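# Fork the loose switch into the yellow-taped rack slot

## Task

With the fork, carry the unscrewed switch and set it on the pair of rack rails marked with yellow tape, slid in as far as it goes. The rack is loose. It may tip only a little, otherwise the task fails, and it must finish in its original spot.

## Robot and tools

Robot: a single six-joint Elite arm (UR-style chain: shoulder pan, shoulder lift, elbow, wrist 1, wrist 2, wrist 3) carrying a rigid steel lifting fork. The fork has no motor or sensor; the load stays on only through gravity, friction and blade shape. So every motion argument is one pose row for this one arm, with no gripper number.

Frame: everything is in the scene frame. Its origin is on the table top under the arm's base; +z is up; looking along +x, +y is to the left. The base sits at (0, 0, +0.094) m and is tilted very slightly. Reported positions are in metres, orientations as quat_wxyz, and can be off by a few centimetres at long reach.

Fork geometry: two blades, 240 mm long, 30 mm wide, 8 mm thick, 110 mm apart, pointing along the tool point's -y axis. The tool point is between the tines, halfway along them, on the load-bearing surface. Blade tips lie 120 mm from it toward tool -y; the upright back legs lie 120 mm toward tool +y. A camera block about 10 cm out from the last joint axis sticks toward tool -y and rotates with the fork. Blades are level when tool +z points straight down (load faces look along tool -z). If the tips droop, the load slides off. A load makes the tool sag lower and tilt; compare the reported pose to what you sent and correct it.

The row format (shared by execute_actions and move): six numbers, each in [-1, 1], ordered dx, dy, dz, rx, ry, rz. It is an offset, not a pose: a displacement of the tool point's target away from the current Hand target, along scene axes. Scale: 1.0 equals 0.6 m for dx, dy, dz and 180 degrees for the rotation part. rx, ry, rz form one rotation vector, turning about the Hand target's position. A translation longer than 1.0 may be shortened along its direction. Sending the same offset twice moves twice.

execute_actions(actions, cameras): actions is a list of actions; each action is a table of up to 15 rows, one row per 1/30 s step; a short table repeats its last row until 15 steps. Every row in an action is measured from the Hand target at that action's start, not from the previous row. One action lasts 0.5 s. An empty actions list returns state plus images from every camera. cameras: list of names, ["all"], [] for none; an unknown name invalidates the call.

move(target, speed, blend, blocking, cameras): straight-line path of the tool point toward target, one row or a list of up to 15 rows, all offsets counted from the same starting Hand target. speed in m/s, 0.002 to 3.2, default 0.25 (rotation capped at twice that in rad/s); one value or one per target. blend in metres rounds corners between list targets; 0 stops at each. Paths take at least 0.5 s; longer than 10 s they end early. blocking=false returns after about 0.5 s while motion continues. The path does not avoid obstacles, the tool lags it more at high speed, and routes near the base can flip shoulder posture, so steer around the base. The result adds a move: line: done (within 3 mm and 2 degrees), off_target, moving, held (a check blocked a step or the clearance check stopped it) or fault; limits=paced means the sent pose was clipped, limits=held means steps were withheld. Neither done nor off_target tells you about contact.

wait(seconds): 0 to 10 s, holds the last command; a running move keeps going and may end it early. stop(): brakes a running move, needing some distance. zoom_image(camera, region): camera is cam_head_left, cam_head_right or cam_wrist; region [x0, y0, x1, y1] in pixels of its latest image, each span at most 504. read_manual(section): licence texts only. finished_scene(scene): scene number 1 or 2; irreversible, and the goal must hold without the robot.

Result lines: end_effector_position and quat, velocities (m/s, rad/s), Joint positions in URDF order, joint torques (total drive output including the arm's weight, with offsets and noise; positive means toward larger joint angle), and Hand target, which is the last commanded pose after clipping and the base for the next offsets. The arm often rests short of Hand target; waiting does not fix this, so resend the remaining gap as an offset. Commanded orientation is clipped to 32 degrees from the measured one each step. Joint velocities reading within noise means the arm is still.

Cameras: cam_head_left and cam_head_right (fixed on one bar) and cam_wrist, all 672x504, with calibration supplied; the wrist image may lag during motion.

Safety: the arm is stiff. Pressing a little past firm contact can trigger a fault stop of 10 s: a force fault near 150 N (plus or minus 25) or a joint contact torque at its limit (293, 293, 133, 49.8, 49.8, 49.8 N m). A stopped-against arm keeps pushing; to release, command the target back beyond the tool point. Approach slowly, since faster touches hit harder. Holding loads, stretched poses or pushing toward unreachable poses heat motors: MOTOR HOT appears at 70 °C and the brakes lock at 85 °C for 30 to 60 s or longer. Avoid drops, releasing moving parts, slams, and anything leaving the table. Loose objects may be nudged now and then. Do not knock the unfastened rack: small tilts only, and it must remain where it began.

Each tool is called after ">>>" by a JSON object that holds its "method" and its "body".

## Session

>>> {"method": "execute_actions", "body": {"actions": []}}

Scene clock: 0.00 s.
end_effector_position=(+0.6600, +0.2529, +0.3169) end_effector_quat_wxyz=(+0.049, +0.971, +0.235, +0.002)
Joint positions: [3.144 -1.402 1.911 -2.097 -1.658 1.049]
Joint velocities: within noise
Joint torques (N m): no reading
Hand target: +0.6600, +0.2529, +0.3169; +0.049, +0.971, +0.235, +0.002

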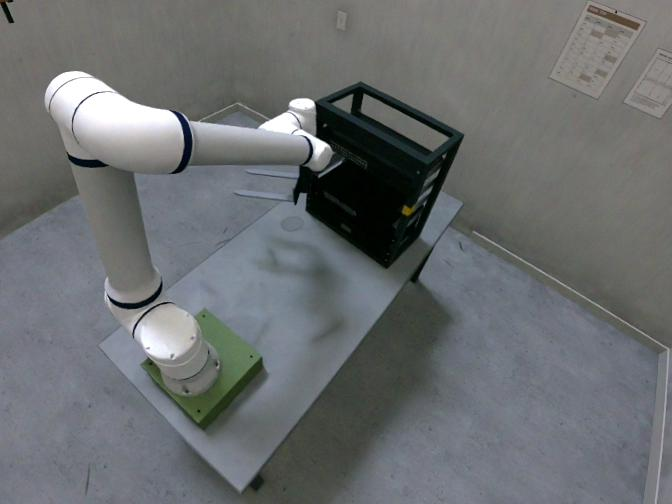

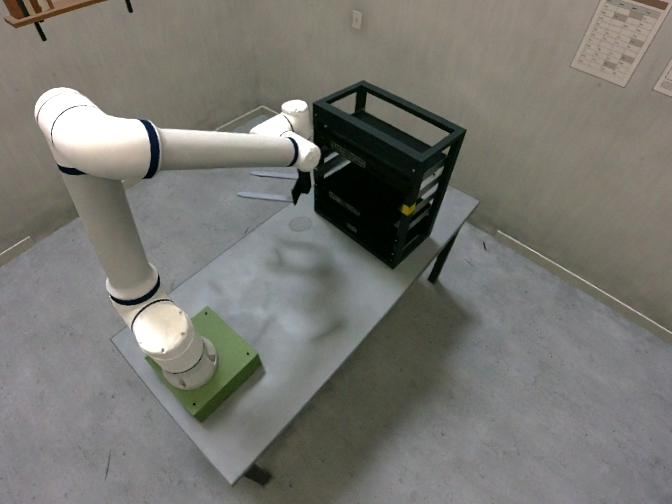

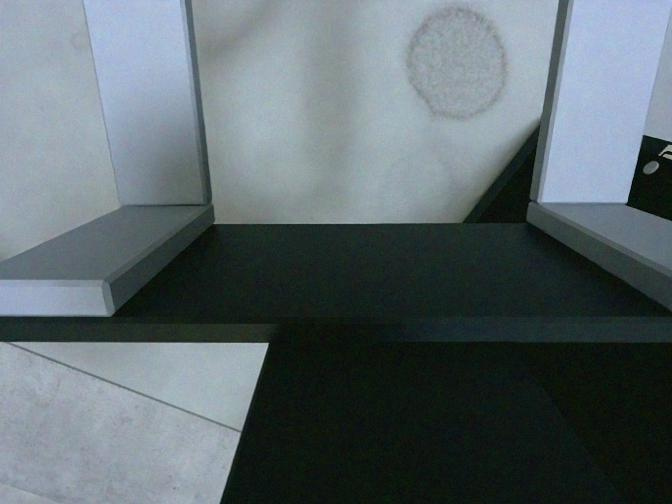

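>>> {"method": "zoom_image", "body": {"camera": "cam_head_left", "region": [220, 60, 480, 280]}}

>>> {"method": "zoom_image", "body": {"camera": "cam_head_right", "region": [220, 60, 480, 280]}}

Scaled by 1.938.

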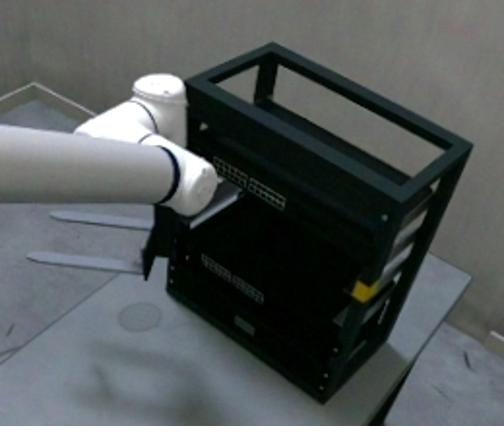

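Scaled by 1.938.

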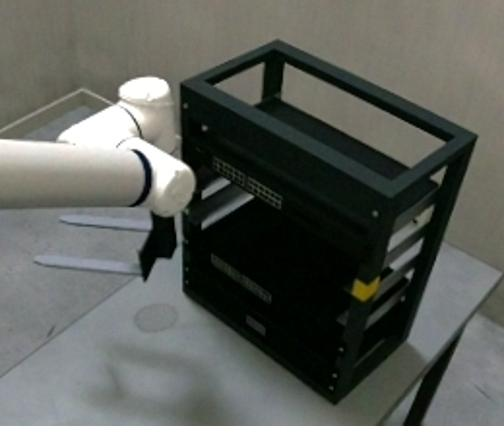

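>>> {"method": "move", "body": {"target": [-0.14, -0.4215, 0.457, 0.363, -0.229, -0.571], "speed": 0.4, "cameras": ["all"]}}

Scene clock: 60.83 s.
end_effector_position=(+0.5759, +0.0000, +0.5911) end_effector_quat_wxyz=(-0.354, +0.613, -0.612, +0.354)
Joint positions: [2.391 -2.341 2.721 -2.815 -0.904 2.664]
Joint torques (N m): [8.16 27.22 -74.26 -11.7 0.99 3.12]
Hand target: +0.5760, +0.0000, +0.5911; -0.354, +0.613, -0.612, +0.354
Off the commanded pose: 0.000 m, 0 deg.
move: done
camera_calibration:
cam_wrist: T_world_to_cam=[[0.0177927, -0.99954, -0.0245546, 0.0138328], [-0.768562, 0.00203547, -0.639772, 0.692193], [0.639527, 0.030255, -0.768173, 0.180091], [0, 0, 0, 1]] pos_world=[0.416575, 0.00696883, 0.581526]

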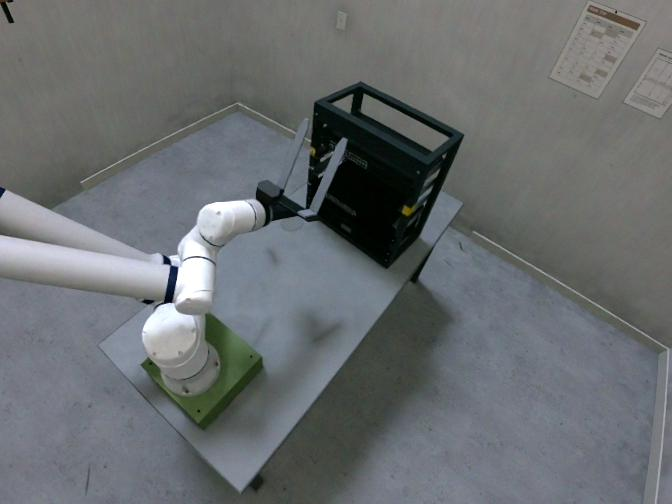

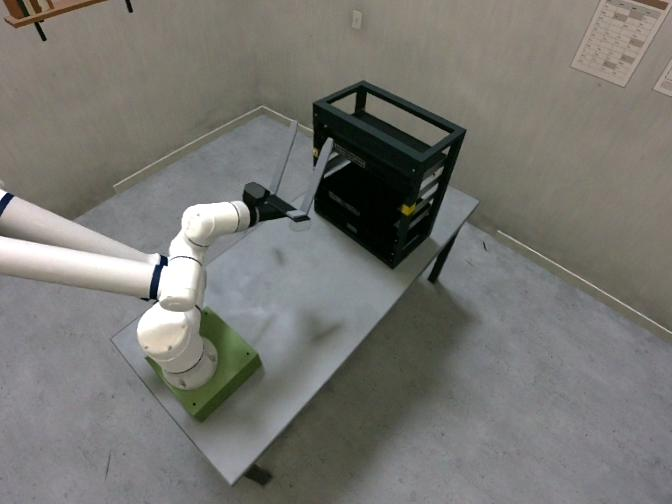

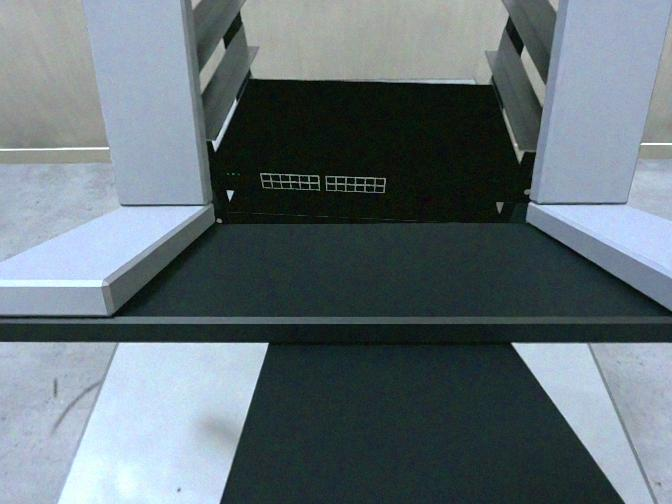

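>>> {"method": "zoom_image", "body": {"camera": "cam_wrist", "region": [190, 0, 560, 230]}}

>>> {"method": "zoom_image", "body": {"camera": "cam_head_right", "region": [300, 70, 480, 270]}}

>>> {"method": "zoom_image", "body": {"camera": "cam_head_left", "region": [290, 70, 480, 280]}}

Scaled by 1.362.

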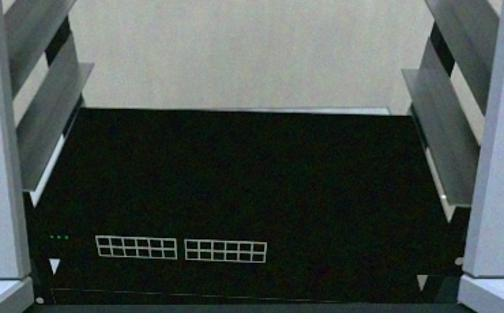

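Scaled by 2.520.

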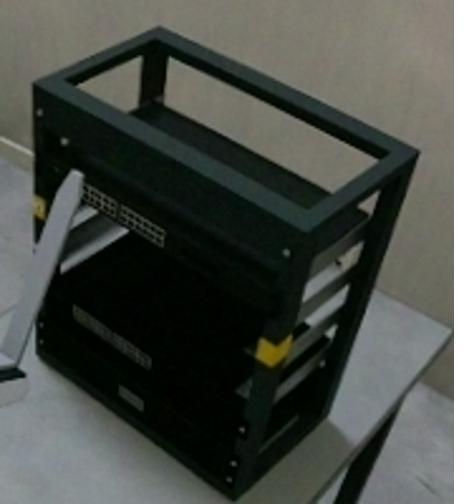

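Scaled by 2.400.

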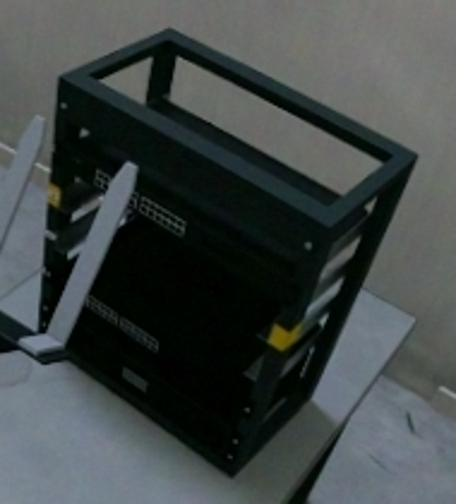

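>>> {"method": "move", "body": {"target": [0.217, 0.36, 0.05, 0, 0, 0], "speed": 0.4, "cameras": ["cam_wrist"]}}

>>> {"method": "zoom_image", "body": {"camera": "cam_wrist", "region": [200, 0, 560, 230]}}

>>> {"method": "move", "body": {"target": [0, 0, -0.33, 0, 0, 0], "speed": 0.4, "cameras": ["cam_wrist"]}}

>>> {"method": "zoom_image", "body": {"camera": "cam_wrist", "region": [200, 0, 560, 230]}}

>>> {"method": "move", "body": {"target": [0, -0.72, 0, 0, 0, 0], "speed": 0.4, "cameras": ["cam_wrist"]}}

>>> {"method": "zoom_image", "body": {"camera": "cam_wrist", "region": [200, 0, 560, 230]}}

>>> {"method": "move", "body": {"target": [0, 0, 0.33, 0, 0, 0], "speed": 0.4, "cameras": ["cam_wrist"]}}

>>> {"method": "zoom_image", "body": {"camera": "cam_wrist", "region": [200, 0, 560, 230]}}

Scene clock: 87.53 s.
end_effector_position=(+0.7061, +0.2160, +0.6211) end_effector_quat_wxyz=(-0.354, +0.613, -0.612, +0.354)
Joint positions: [3.276 -1.743 2.421 -3.282 -1.642 3.192]
Joint torques (N m): [9.3 -22.91 -88.33 -13.13 -2.62 3.59]
Hand target: +0.7062, +0.2160, +0.6211; -0.354, +0.613, -0.612, +0.354
Off the commanded pose: 0.000 m, 0 deg.
move: done
camera_calibration:
cam_wrist: T_world_to_cam=[[0.0177929, -0.99954, -0.0245532, 0.228054], [-0.768514, 0.00203673, -0.63983, 0.810946], [0.639586, 0.030254, -0.768124, 0.11334], [0, 0, 0, 1]] pos_world=[0.546674, 0.222869, 0.611526]
Images, in order (width x height): cam_wrist 672x504.

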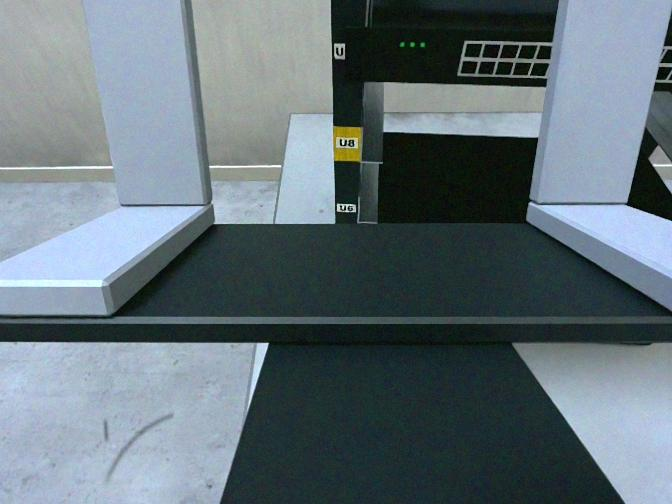

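Scaled by 1.400.

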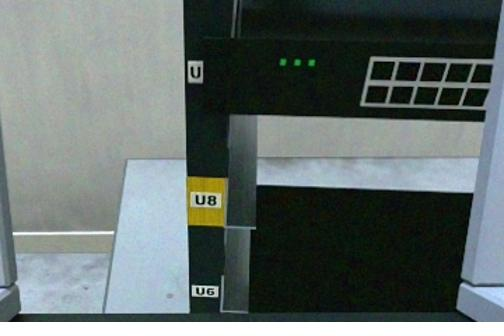

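Scene clock: 88.93 s.
end_effector_position=(+0.7061, +0.2160, +0.4231) end_effector_quat_wxyz=(-0.354, +0.613, -0.612, +0.354)
Joint positions: [3.28 -1.304 2.563 -3.863 -1.646 3.194]
Joint torques (N m): [10.47 -40.35 -38.07 -13.24 -2.91 -1.94]
Hand target: +0.7062, +0.2160, +0.4231; -0.354, +0.613, -0.612, +0.354
Off the commanded pose: 0.000 m, 0 deg.
move: done
camera_calibration:
cam_wrist: T_world_to_cam=[[0.0175076, -0.999546, -0.0245329, 0.22344], [-0.768605, 0.0022388, -0.639719, 0.684295], [0.639484, 0.0300561, -0.768217, -0.0386766], [0, 0, 0, 1]] pos_world=[0.546774, 0.222969, 0.413526]
Images, in order (width x height): cam_wrist 672x504.

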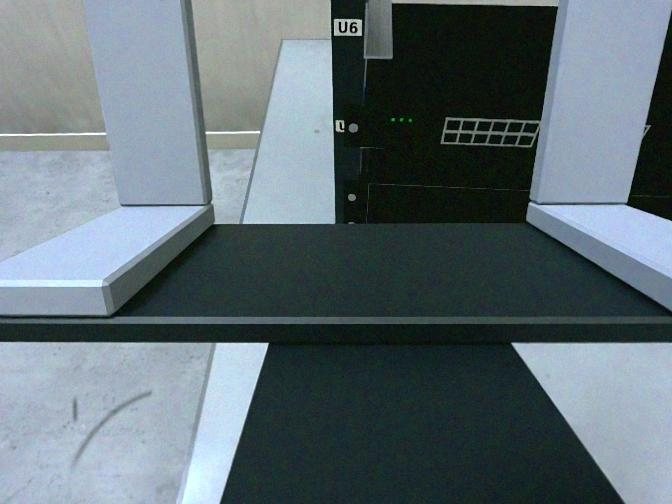

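Scaled by 1.400.

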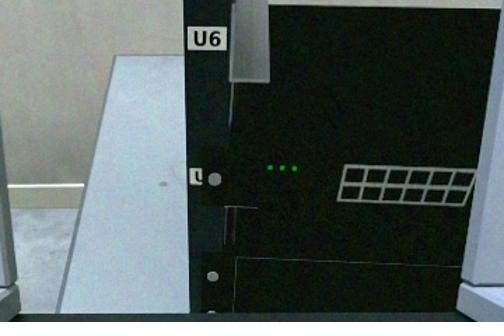

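Scene clock: 90.90 s.
end_effector_position=(+0.7062, -0.2159, +0.4231) end_effector_quat_wxyz=(-0.354, +0.612, -0.612, +0.354)
Joint positions: [2.249 -1.369 2.594 -3.576 -0.8 2.536]
Joint torques (N m): [-22.67 -63.58 -52.11 -6.2 5.7 -2.44]
Hand target: +0.7062, -0.2160, +0.4231; -0.354, +0.613, -0.612, +0.354
Off the commanded pose: 0.000 m, 0 deg.
move: done
camera_calibration:
cam_wrist: T_world_to_cam=[[0.0174385, -0.999545, -0.0245931, -0.208204], [-0.768426, 0.0023388, -0.639935, 0.685209], [0.639701, 0.0300575, -0.768036, -0.0259656], [0, 0, 0, 1]] pos_world=[0.546773, -0.208931, 0.413426]
Images, in order (width x height): cam_wrist 672x504.

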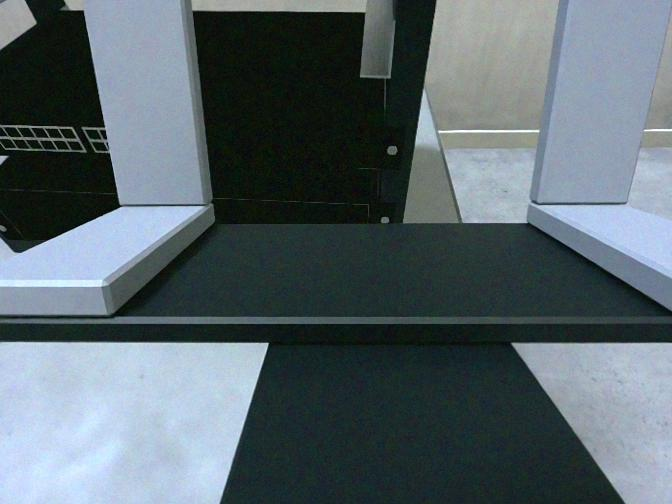

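Scaled by 1.400.

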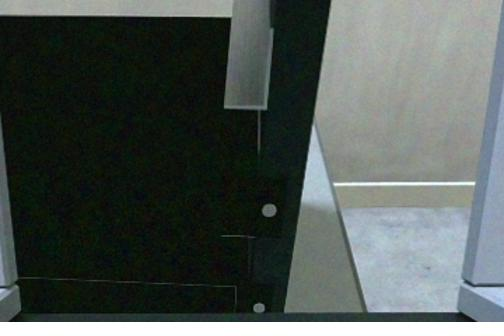

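Scene clock: 92.30 s.
end_effector_position=(+0.7062, -0.2160, +0.6210) end_effector_quat_wxyz=(-0.354, +0.612, -0.612, +0.354)
Joint positions: [2.252 -1.804 2.431 -2.981 -0.803 2.539]
Joint torques (N m): [-22.09 -42.46 -88.29 -6.29 1.57 -2.37]
Hand target: +0.7062, -0.2160, +0.6211; -0.354, +0.613, -0.612, +0.354
Off the commanded pose: 0.000 m, 0 deg.
move: done
camera_calibration:
cam_wrist: T_world_to_cam=[[0.0175147, -0.999546, -0.0245283, -0.203515], [-0.768425, 0.00223883, -0.639936, 0.811896], [0.6397, 0.0300564, -0.768037, 0.126109], [0, 0, 0, 1]] pos_world=[0.546773, -0.209031, 0.611426]
Images, in order (width x height): cam_wrist 672x504.

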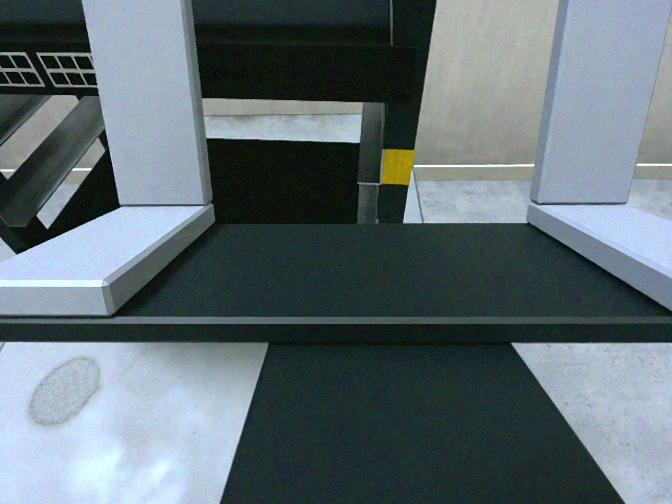

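Scaled by 1.400.

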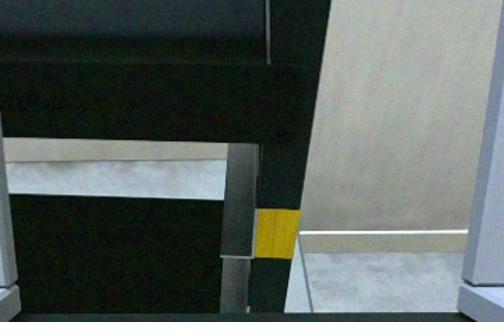

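>>> {"method": "move", "body": {"target": [0, 0, -0.167, 0, 0, 0], "speed": 0.4, "cameras": ["cam_wrist"]}}

>>> {"method": "zoom_image", "body": {"camera": "cam_wrist", "region": [300, 0, 500, 150]}}

>>> {"method": "move", "body": {"target": [0, 0.72, 0, 0, 0, 0], "speed": 0.4, "cameras": ["cam_wrist"]}}

>>> {"method": "zoom_image", "body": {"camera": "cam_wrist", "region": [300, 0, 500, 150]}}

Scene clock: 145.13 s.
end_effector_position=(+0.7062, -0.2160, +0.5209) end_effector_quat_wxyz=(-0.354, +0.613, -0.612, +0.354)
Joint positions: [2.25 -1.622 2.533 -3.262 -0.801 2.537]
Joint torques (N m): [9.89 -24.15 -49.09 -11.59 5.5 3.44]
Hand target: +0.7062, -0.2160, +0.5209; -0.354, +0.613, -0.612, +0.354
Off the commanded pose: 0.000 m, 0 deg.
move: done
camera_calibration:
cam_wrist: T_world_to_cam=[[0.0175756, -0.999543, -0.0246081, -0.205963], [-0.768564, 0.00223649, -0.639769, 0.747829], [0.639531, 0.0301572, -0.768173, 0.0494117], [0, 0, 0, 1]] pos_world=[0.546774, -0.209031, 0.511326]
Images, in order (width x height): cam_wrist 672x504.

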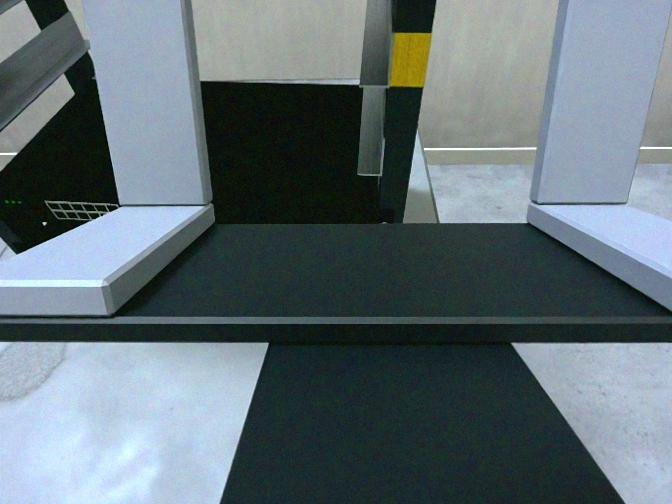

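Scaled by 2.520.

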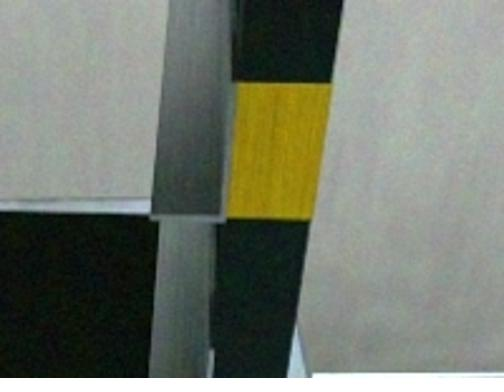

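Scene clock: 147.10 s.
end_effector_position=(+0.7062, +0.2159, +0.5209) end_effector_quat_wxyz=(-0.354, +0.613, -0.612, +0.354)
Joint positions: [3.278 -1.554 2.513 -3.563 -1.644 3.193]
Joint torques (N m): [10.32 -32.85 -73.05 -13.09 -2.72 3.21]
Hand target: +0.7062, +0.2160, +0.5209; -0.354, +0.613, -0.612, +0.354
Off the commanded pose: 0.000 m, 0 deg.
move: done
camera_calibration:
cam_wrist: T_world_to_cam=[[0.017653, -0.999543, -0.0245411, 0.225663], [-0.768514, 0.00213645, -0.639829, 0.746889], [0.639589, 0.0301551, -0.768125, 0.0363314], [0, 0, 0, 1]] pos_world=[0.546774, 0.222869, 0.511326]
Images, in order (width x height): cam_wrist 672x504.

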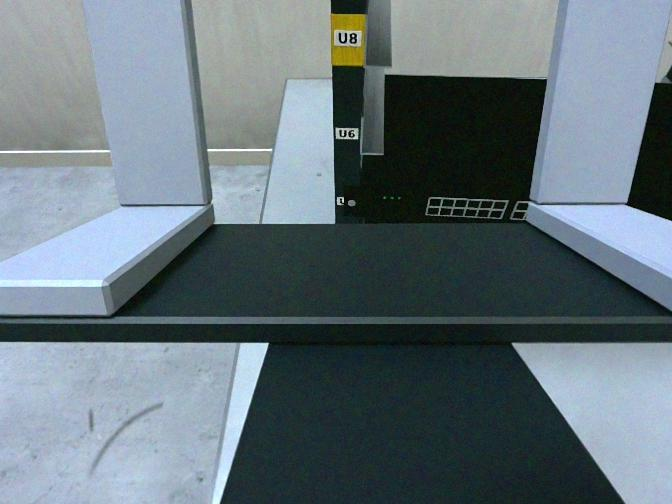

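Scaled by 2.520.

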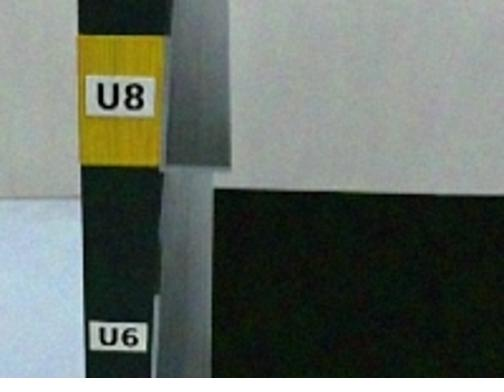

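>>> {"method": "execute_actions", "body": {"actions": []}}

>>> {"method": "zoom_image", "body": {"camera": "cam_head_left", "region": [380, 110, 480, 210]}}

>>> {"method": "zoom_image", "body": {"camera": "cam_head_left", "region": [290, 80, 390, 180]}}

>>> {"method": "zoom_image", "body": {"camera": "cam_head_left", "region": [290, 180, 410, 280]}}

>>> {"method": "zoom_image", "body": {"camera": "cam_head_right", "region": [290, 70, 390, 170]}}

>>> {"method": "zoom_image", "body": {"camera": "cam_head_right", "region": [380, 110, 480, 210]}}

>>> {"method": "zoom_image", "body": {"camera": "cam_head_right", "region": [300, 180, 420, 280]}}

Scene clock: 164.30 s.
end_effector_position=(+0.7062, +0.2160, +0.5209) end_effector_quat_wxyz=(-0.354, +0.613, -0.612, +0.354)
Joint positions: [3.278 -1.554 2.513 -3.563 -1.644 3.193]
Joint velocities: within noise
Joint torques (N m): [9.2 -29.65 -72.28 -12.73 -2.82 3.36]
Hand target: +0.7062, +0.2160, +0.5209; -0.354, +0.613, -0.612, +0.354
Off the commanded pose: 0.000 m, 0 deg.
camera_calibration:
cam_wrist: T_world_to_cam=[[0.0175121, -0.999546, -0.0245297, 0.225835], [-0.768515, 0.00223749, -0.639828, 0.746866], [0.639592, 0.0300562, -0.768127, 0.0363498], [0, 0, 0, 1]] pos_world=[0.546774, 0.222969, 0.511326]

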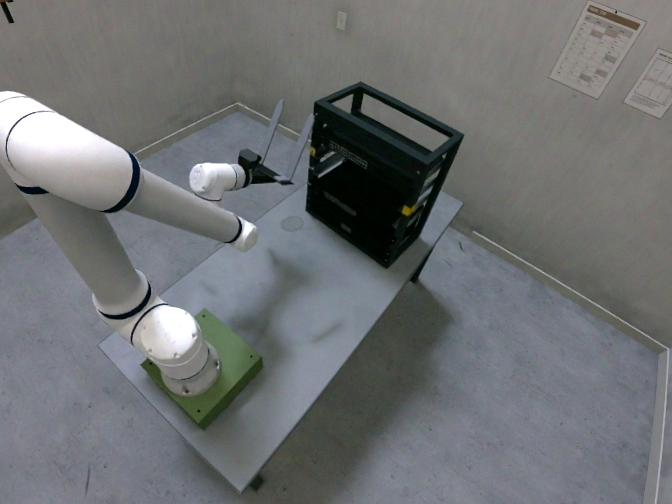

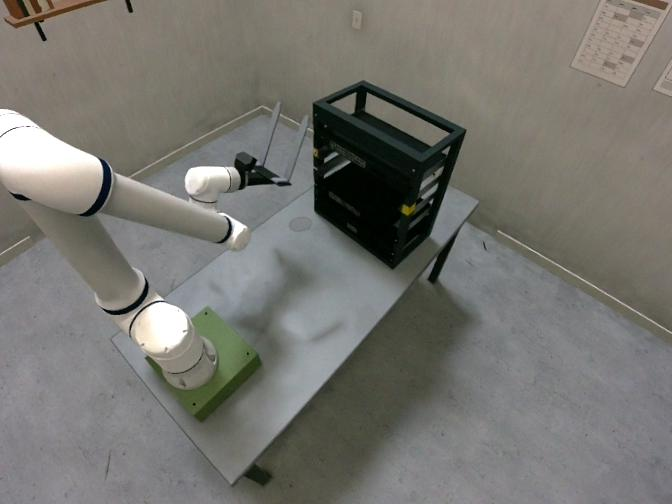

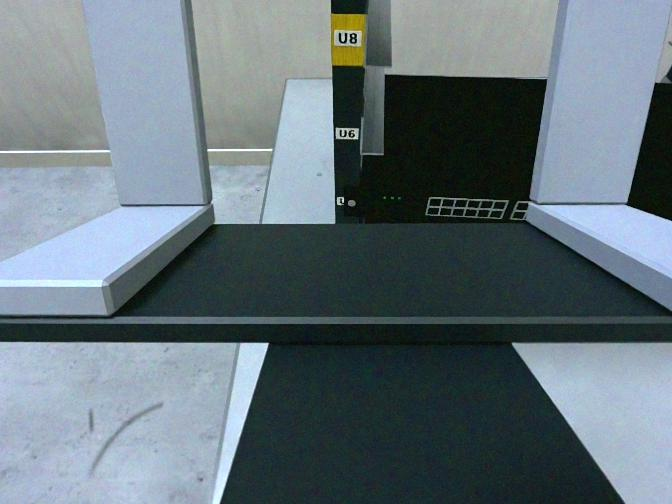

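Scaled by 5.040.

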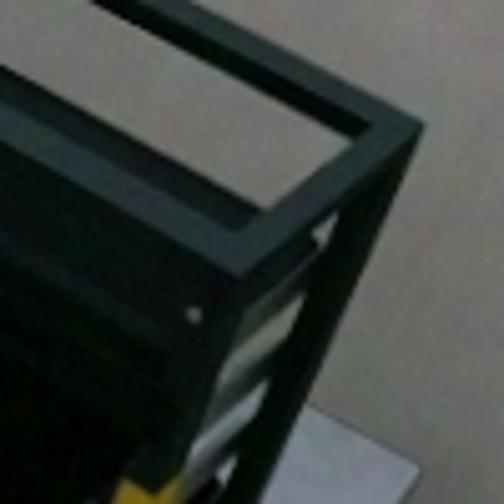

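Scaled by 5.040.

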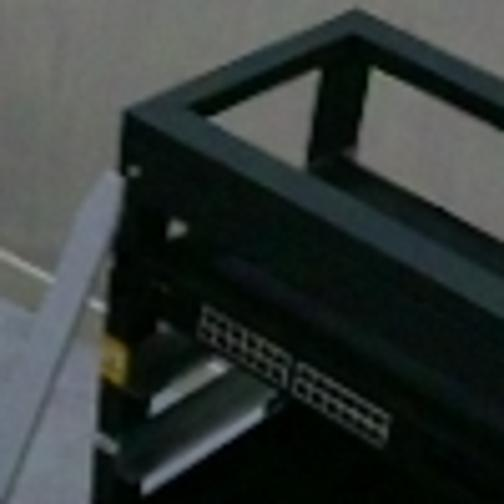

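Scaled by 4.200.

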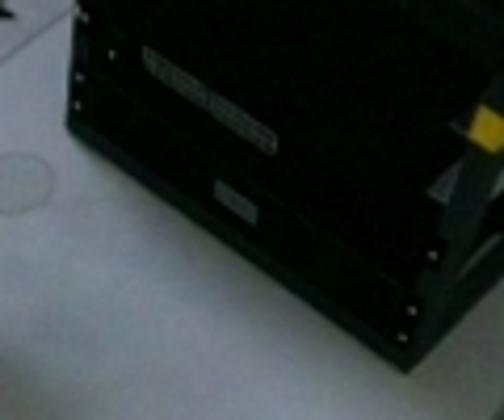

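Scaled by 5.040.

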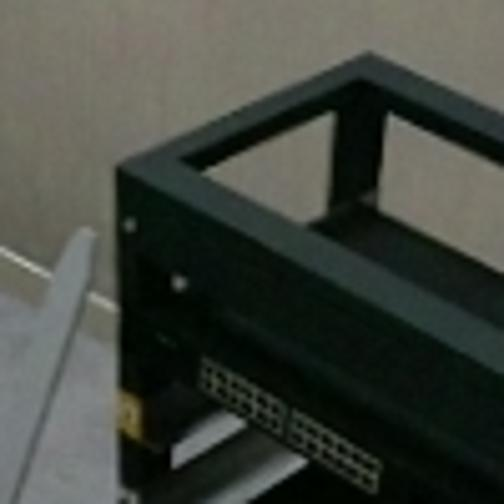

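Scaled by 5.040.

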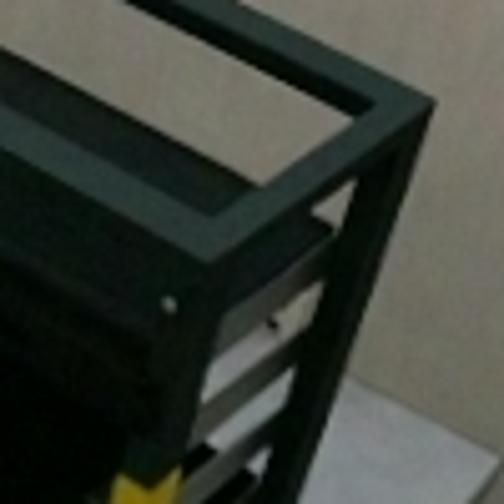

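Scaled by 4.200.

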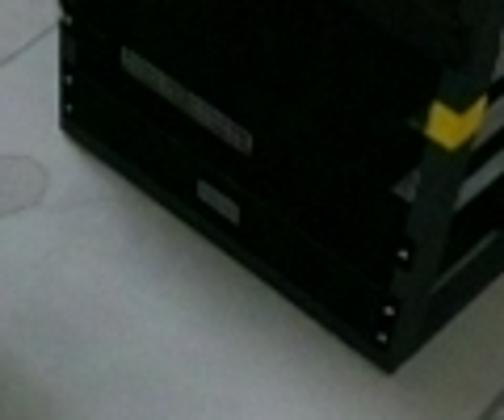

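>>> {"method": "move", "body": {"target": [0, -0.39, 0.18, 0, 0, 0], "speed": 0.4, "cameras": ["cam_wrist"]}}

>>> {"method": "zoom_image", "body": {"camera": "cam_wrist", "region": [200, 0, 370, 220]}}

>>> {"method": "zoom_image", "body": {"camera": "cam_wrist", "region": [370, 0, 540, 220]}}

Scene clock: 191.60 s.
end_effector_position=(+0.7062, -0.0179, +0.6288) end_effector_quat_wxyz=(-0.354, +0.612, -0.612, +0.354)
Joint positions: [2.649 -1.898 2.502 -3.139 -1.11 2.85]
Joint torques (N m): [-22.31 -35.43 -91.97 -7.23 4.03 -2.02]
Hand target: +0.7062, -0.0180, +0.6289; -0.354, +0.613, -0.612, +0.354
Off the commanded pose: 0.000 m, 0 deg.
move: done
camera_calibration:
cam_wrist: T_world_to_cam=[[0.0174385, -0.999545, -0.0245931, -0.00523233], [-0.768426, 0.0023388, -0.639935, 0.816444], [0.639701, 0.0300575, -0.768036, 0.126145], [0, 0, 0, 1]] pos_world=[0.546773, -0.0109311, 0.619226]
Images, in order (width x height): cam_wrist 672x504.

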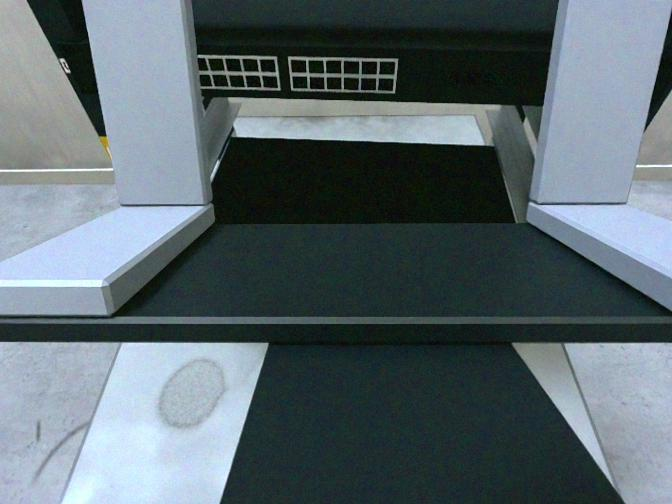

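Scaled by 2.291.

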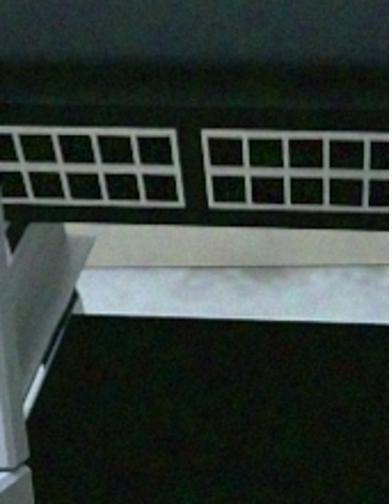

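Scaled by 2.291.

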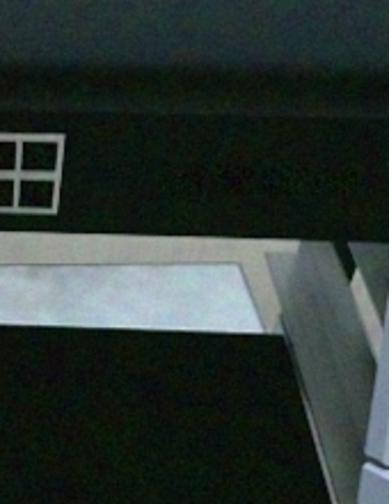

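>>> {"method": "move", "body": {"target": [0.0103, 0.0178, -0.348, 0.01222, 0.3332, -0.02116], "speed": 0.3, "cameras": ["all"]}}

>>> {"method": "zoom_image", "body": {"camera": "cam_head_left", "region": [250, 80, 400, 230]}}

>>> {"method": "zoom_image", "body": {"camera": "cam_head_right", "region": [250, 80, 400, 230]}}

Scene clock: 242.43 s.
end_effector_position=(+0.7123, -0.0073, +0.4201) end_effector_quat_wxyz=(-0.001, +0.681, -0.732, +0.000)
Joint positions: [2.87 -1.761 2.084 -1.88 -1.567 2.897]
Joint torques (N m): [8.46 -26.31 -99.61 -5.29 -2.15 3.3]
Hand target: +0.7124, -0.0073, +0.4201; -0.001, +0.681, -0.732, +0.000
Off the commanded pose: 0.000 m, 0 deg.
move: done
camera_calibration:
cam_wrist: T_world_to_cam=[[-0.0855587, -0.995955, -0.0274627, 0.0747431], [-0.935791, 0.0708672, 0.345359, 0.393373], [-0.342016, 0.0552478, -0.938069, 0.732539], [0, 0, 0, 1]] pos_world=[0.625049, 0.00609228, 0.553369]

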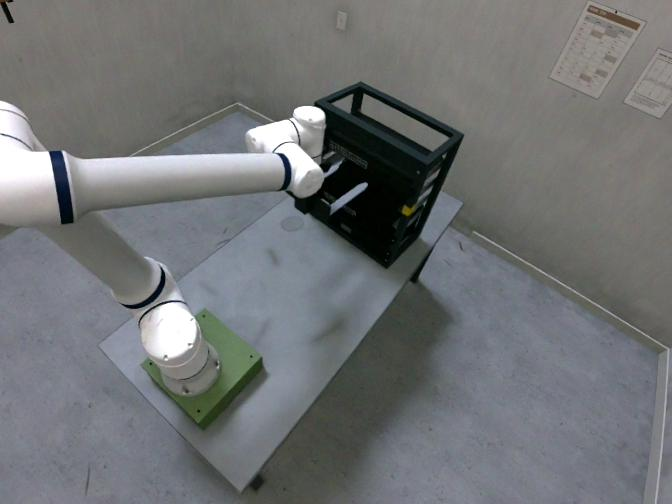

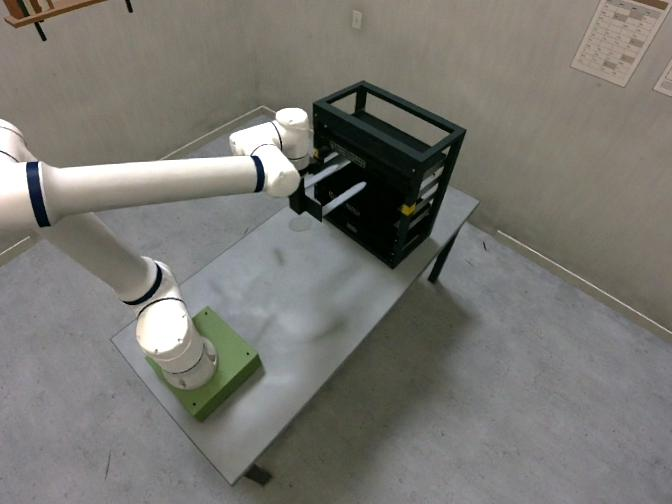

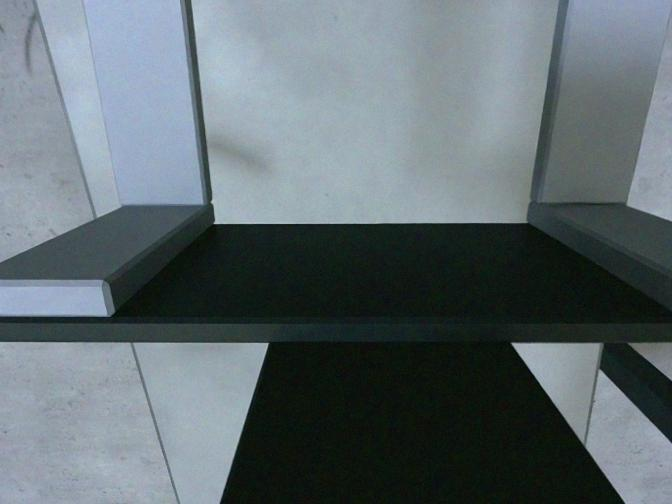

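Scaled by 3.360.

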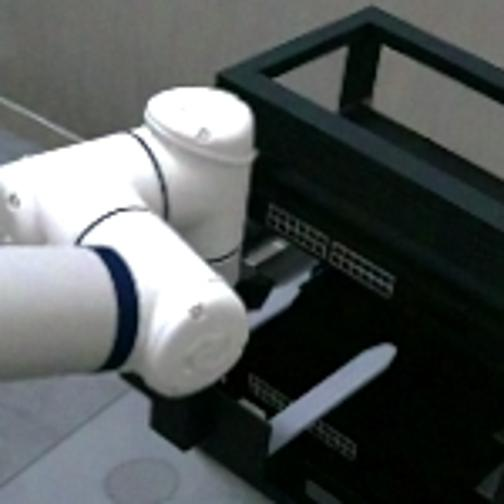

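Scaled by 3.360.

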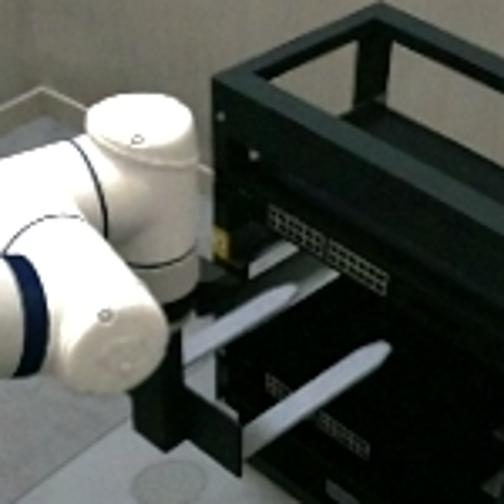

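>>> {"method": "move", "body": {"target": [0.3325, -0.0244, 0, 0, 0, 0], "speed": 0.12, "cameras": ["all"]}}

>>> {"method": "zoom_image", "body": {"camera": "cam_head_left", "region": [280, 70, 430, 220]}}

>>> {"method": "zoom_image", "body": {"camera": "cam_head_right", "region": [280, 70, 430, 220]}}

Scene clock: 258.90 s.
end_effector_position=(+0.9117, -0.0219, +0.4201) end_effector_quat_wxyz=(-0.001, +0.681, -0.732, +0.000)
Joint positions: [2.935 -1.419 1.754 -1.892 -1.566 2.962]
Joint torques (N m): [9.28 -64.45 -97.53 -5.09 -0.66 3.33]
Hand target: +0.9119, -0.0219, +0.4201; -0.001, +0.681, -0.732, +0.000
Off the commanded pose: 0.000 m, 0 deg.
move: done
camera_calibration:
cam_wrist: T_world_to_cam=[[-0.0856015, -0.995949, -0.0275289, 0.0773258], [-0.935679, 0.0708669, 0.345662, 0.580651], [-0.342311, 0.0553474, -0.937955, 0.80169], [0, 0, 0, 1]] pos_world=[0.82435, -0.00850787, 0.553369]

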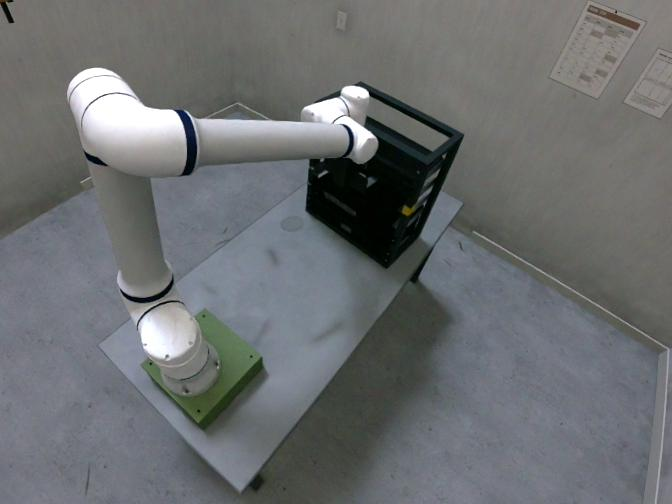

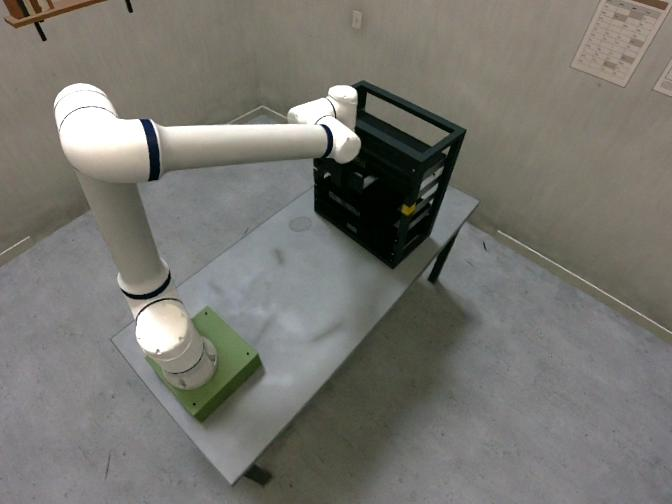

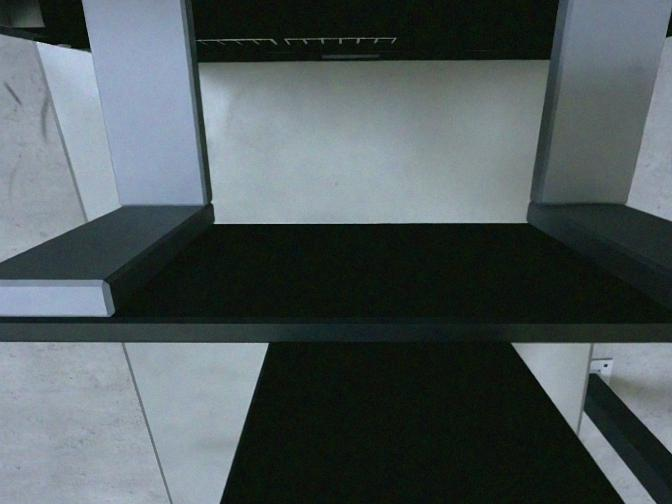

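Scaled by 3.360.

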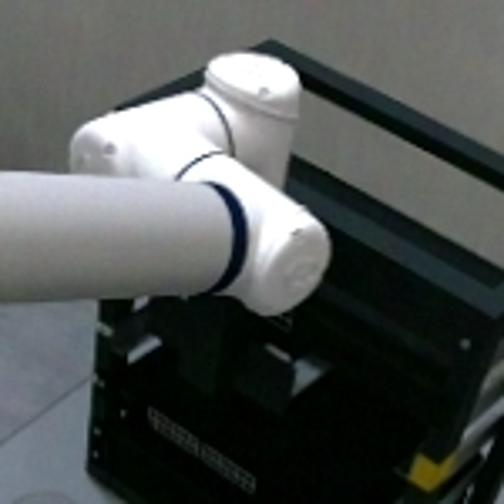

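Scaled by 3.360.

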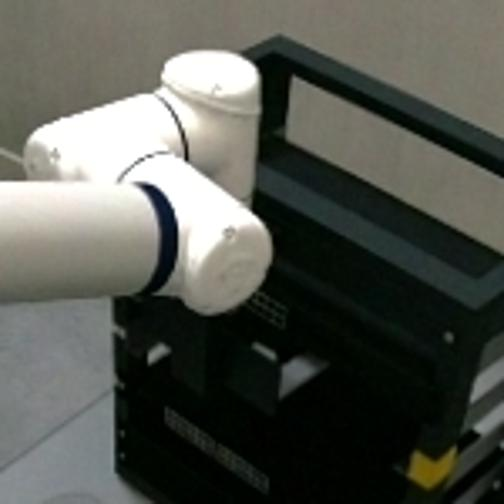

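>>> {"method": "zoom_image", "body": {"camera": "cam_wrist", "region": [0, 0, 330, 120]}}

>>> {"method": "zoom_image", "body": {"camera": "cam_wrist", "region": [330, 0, 672, 120]}}

>>> {"method": "zoom_image", "body": {"camera": "cam_head_right", "region": [300, 80, 400, 180]}}

>>> {"method": "zoom_image", "body": {"camera": "cam_head_left", "region": [300, 80, 400, 200]}}

Scaled by 1.527.

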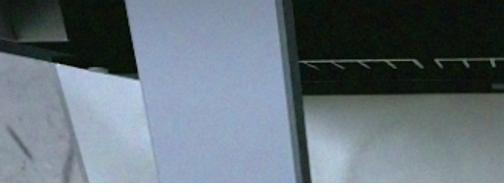

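Scaled by 1.474.

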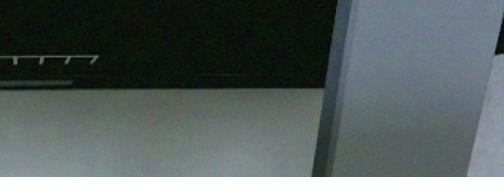

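Scaled by 5.040.

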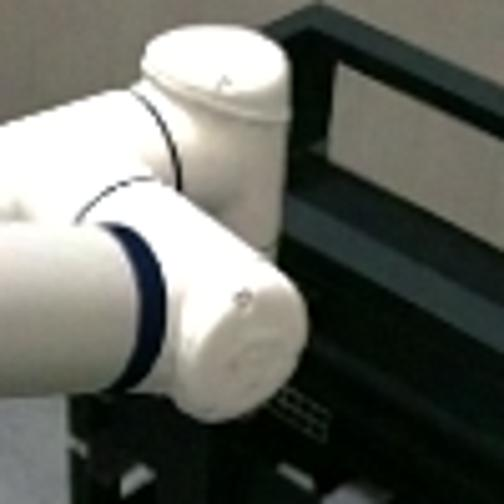

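Scaled by 4.200.

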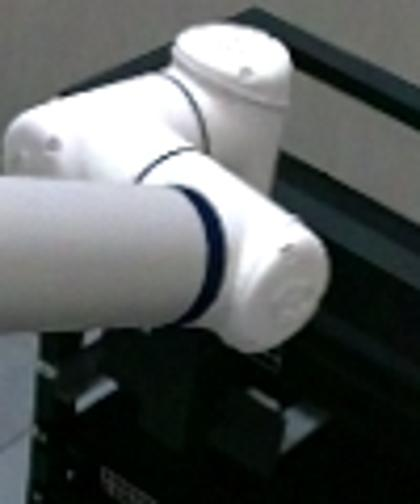

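>>> {"method": "zoom_image", "body": {"camera": "cam_wrist", "region": [70, 0, 230, 220]}}

>>> {"method": "zoom_image", "body": {"camera": "cam_wrist", "region": [510, 0, 670, 220]}}

Scaled by 2.291.

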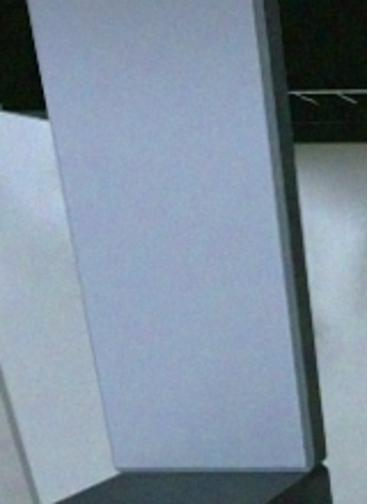

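Scaled by 2.291.

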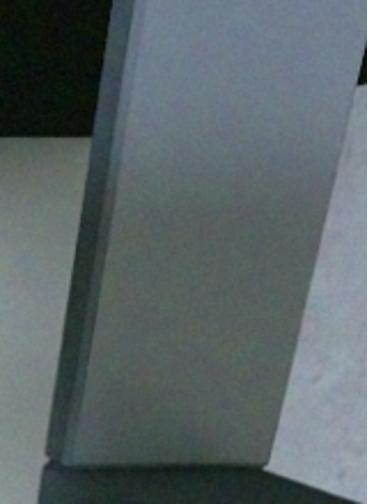

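>>> {"method": "move", "body": {"target": [0, 0, 0.0167, 0, 0, -0.0011], "speed": 0.05}}

>>> {"method": "move", "body": {"target": [0, 0, 0.005, 0, 0, 0], "speed": 0.02}}

>>> {"method": "move", "body": {"target": [0, 0, 0.005, 0, 0, 0], "speed": 0.02}}

Scene clock: 322.43 s.
end_effector_position=(+0.9119, -0.0220, +0.4299) end_effector_quat_wxyz=(-0.001, +0.680, -0.734, +0.000)
Joint positions: [2.936 -1.424 1.741 -1.875 -1.567 2.966]
Joint torques (N m): [9.35 -90.27 -99.11 -5.28 -0.46 3.33]
Hand target: +0.9119, -0.0219, +0.4301; -0.001, +0.680, -0.734, +0.000
Off the commanded pose: 0.000 m, 0 deg.
move: done

Scene clock: 323.13 s.
end_effector_position=(+0.9119, -0.0219, +0.4330) end_effector_quat_wxyz=(-0.001, +0.680, -0.734, +0.000)
Joint positions: [2.936 -1.425 1.737 -1.869 -1.567 2.966]
Joint torques (N m): [8.89 -90.84 -98.48 -5.2 -0.16 3.39]
Hand target: +0.9119, -0.0219, +0.4331; -0.001, +0.680, -0.734, +0.000
Off the commanded pose: 0.000 m, 0 deg.
move: done

Scene clock: 323.83 s.
end_effector_position=(+0.9119, -0.0219, +0.4360) end_effector_quat_wxyz=(-0.001, +0.680, -0.734, +0.000)
Joint positions: [2.936 -1.427 1.733 -1.864 -1.567 2.966]
Joint torques (N m): [2.11 -91.11 -99 -5.56 0.26 2.38]
Hand target: +0.9119, -0.0219, +0.4361; -0.001, +0.680, -0.734, +0.000
Off the commanded pose: 0.000 m, 0 deg.
move: done

>>> {"method": "move", "body": {"target": [0, 0, 0.005, 0, 0, 0], "speed": 0.02}}

>>> {"method": "move", "body": {"target": [0, 0, 0.005, 0, 0, 0], "speed": 0.02}}

>>> {"method": "move", "body": {"target": [0, 0, 0.005, 0, 0, 0], "speed": 0.02}}

Scene clock: 328.23 s.
end_effector_position=(+0.9118, -0.0219, +0.4388) end_effector_quat_wxyz=(-0.001, +0.680, -0.734, +0.000)
Joint positions: [2.936 -1.428 1.73 -1.859 -1.567 2.966]
Joint torques (N m): [-12.78 -99.41 -107.78 -7.14 1.09 -1.14]
Hand target: +0.9119, -0.0219, +0.4391; -0.001, +0.680, -0.734, +0.000
Off the commanded pose: 0.000 m, 0 deg.
move: done

Scene clock: 328.93 s.
end_effector_position=(+0.9117, -0.0219, +0.4417) end_effector_quat_wxyz=(+0.000, +0.680, -0.734, +0.000)
Joint positions: [2.936 -1.429 1.726 -1.853 -1.567 2.966]
Joint torques (N m): [-14.14 -125.7 -138.48 -17.58 1.8 -1.47]
Hand target: +0.9119, -0.0219, +0.4421; -0.001, +0.680, -0.734, +0.000
Off the commanded pose: 0.000 m, 0 deg.
move: done

Scene clock: 329.63 s.
end_effector_position=(+0.9118, -0.0219, +0.4449) end_effector_quat_wxyz=(-0.001, +0.680, -0.734, +0.000)
Joint positions: [2.936 -1.431 1.722 -1.848 -1.567 2.966]
Joint torques (N m): [-15.04 -126.76 -142.57 -18.7 3.3 -1.61]
Hand target: +0.9119, -0.0219, +0.4451; -0.001, +0.680, -0.734, +0.000
Off the commanded pose: 0.000 m, 0 deg.
move: done


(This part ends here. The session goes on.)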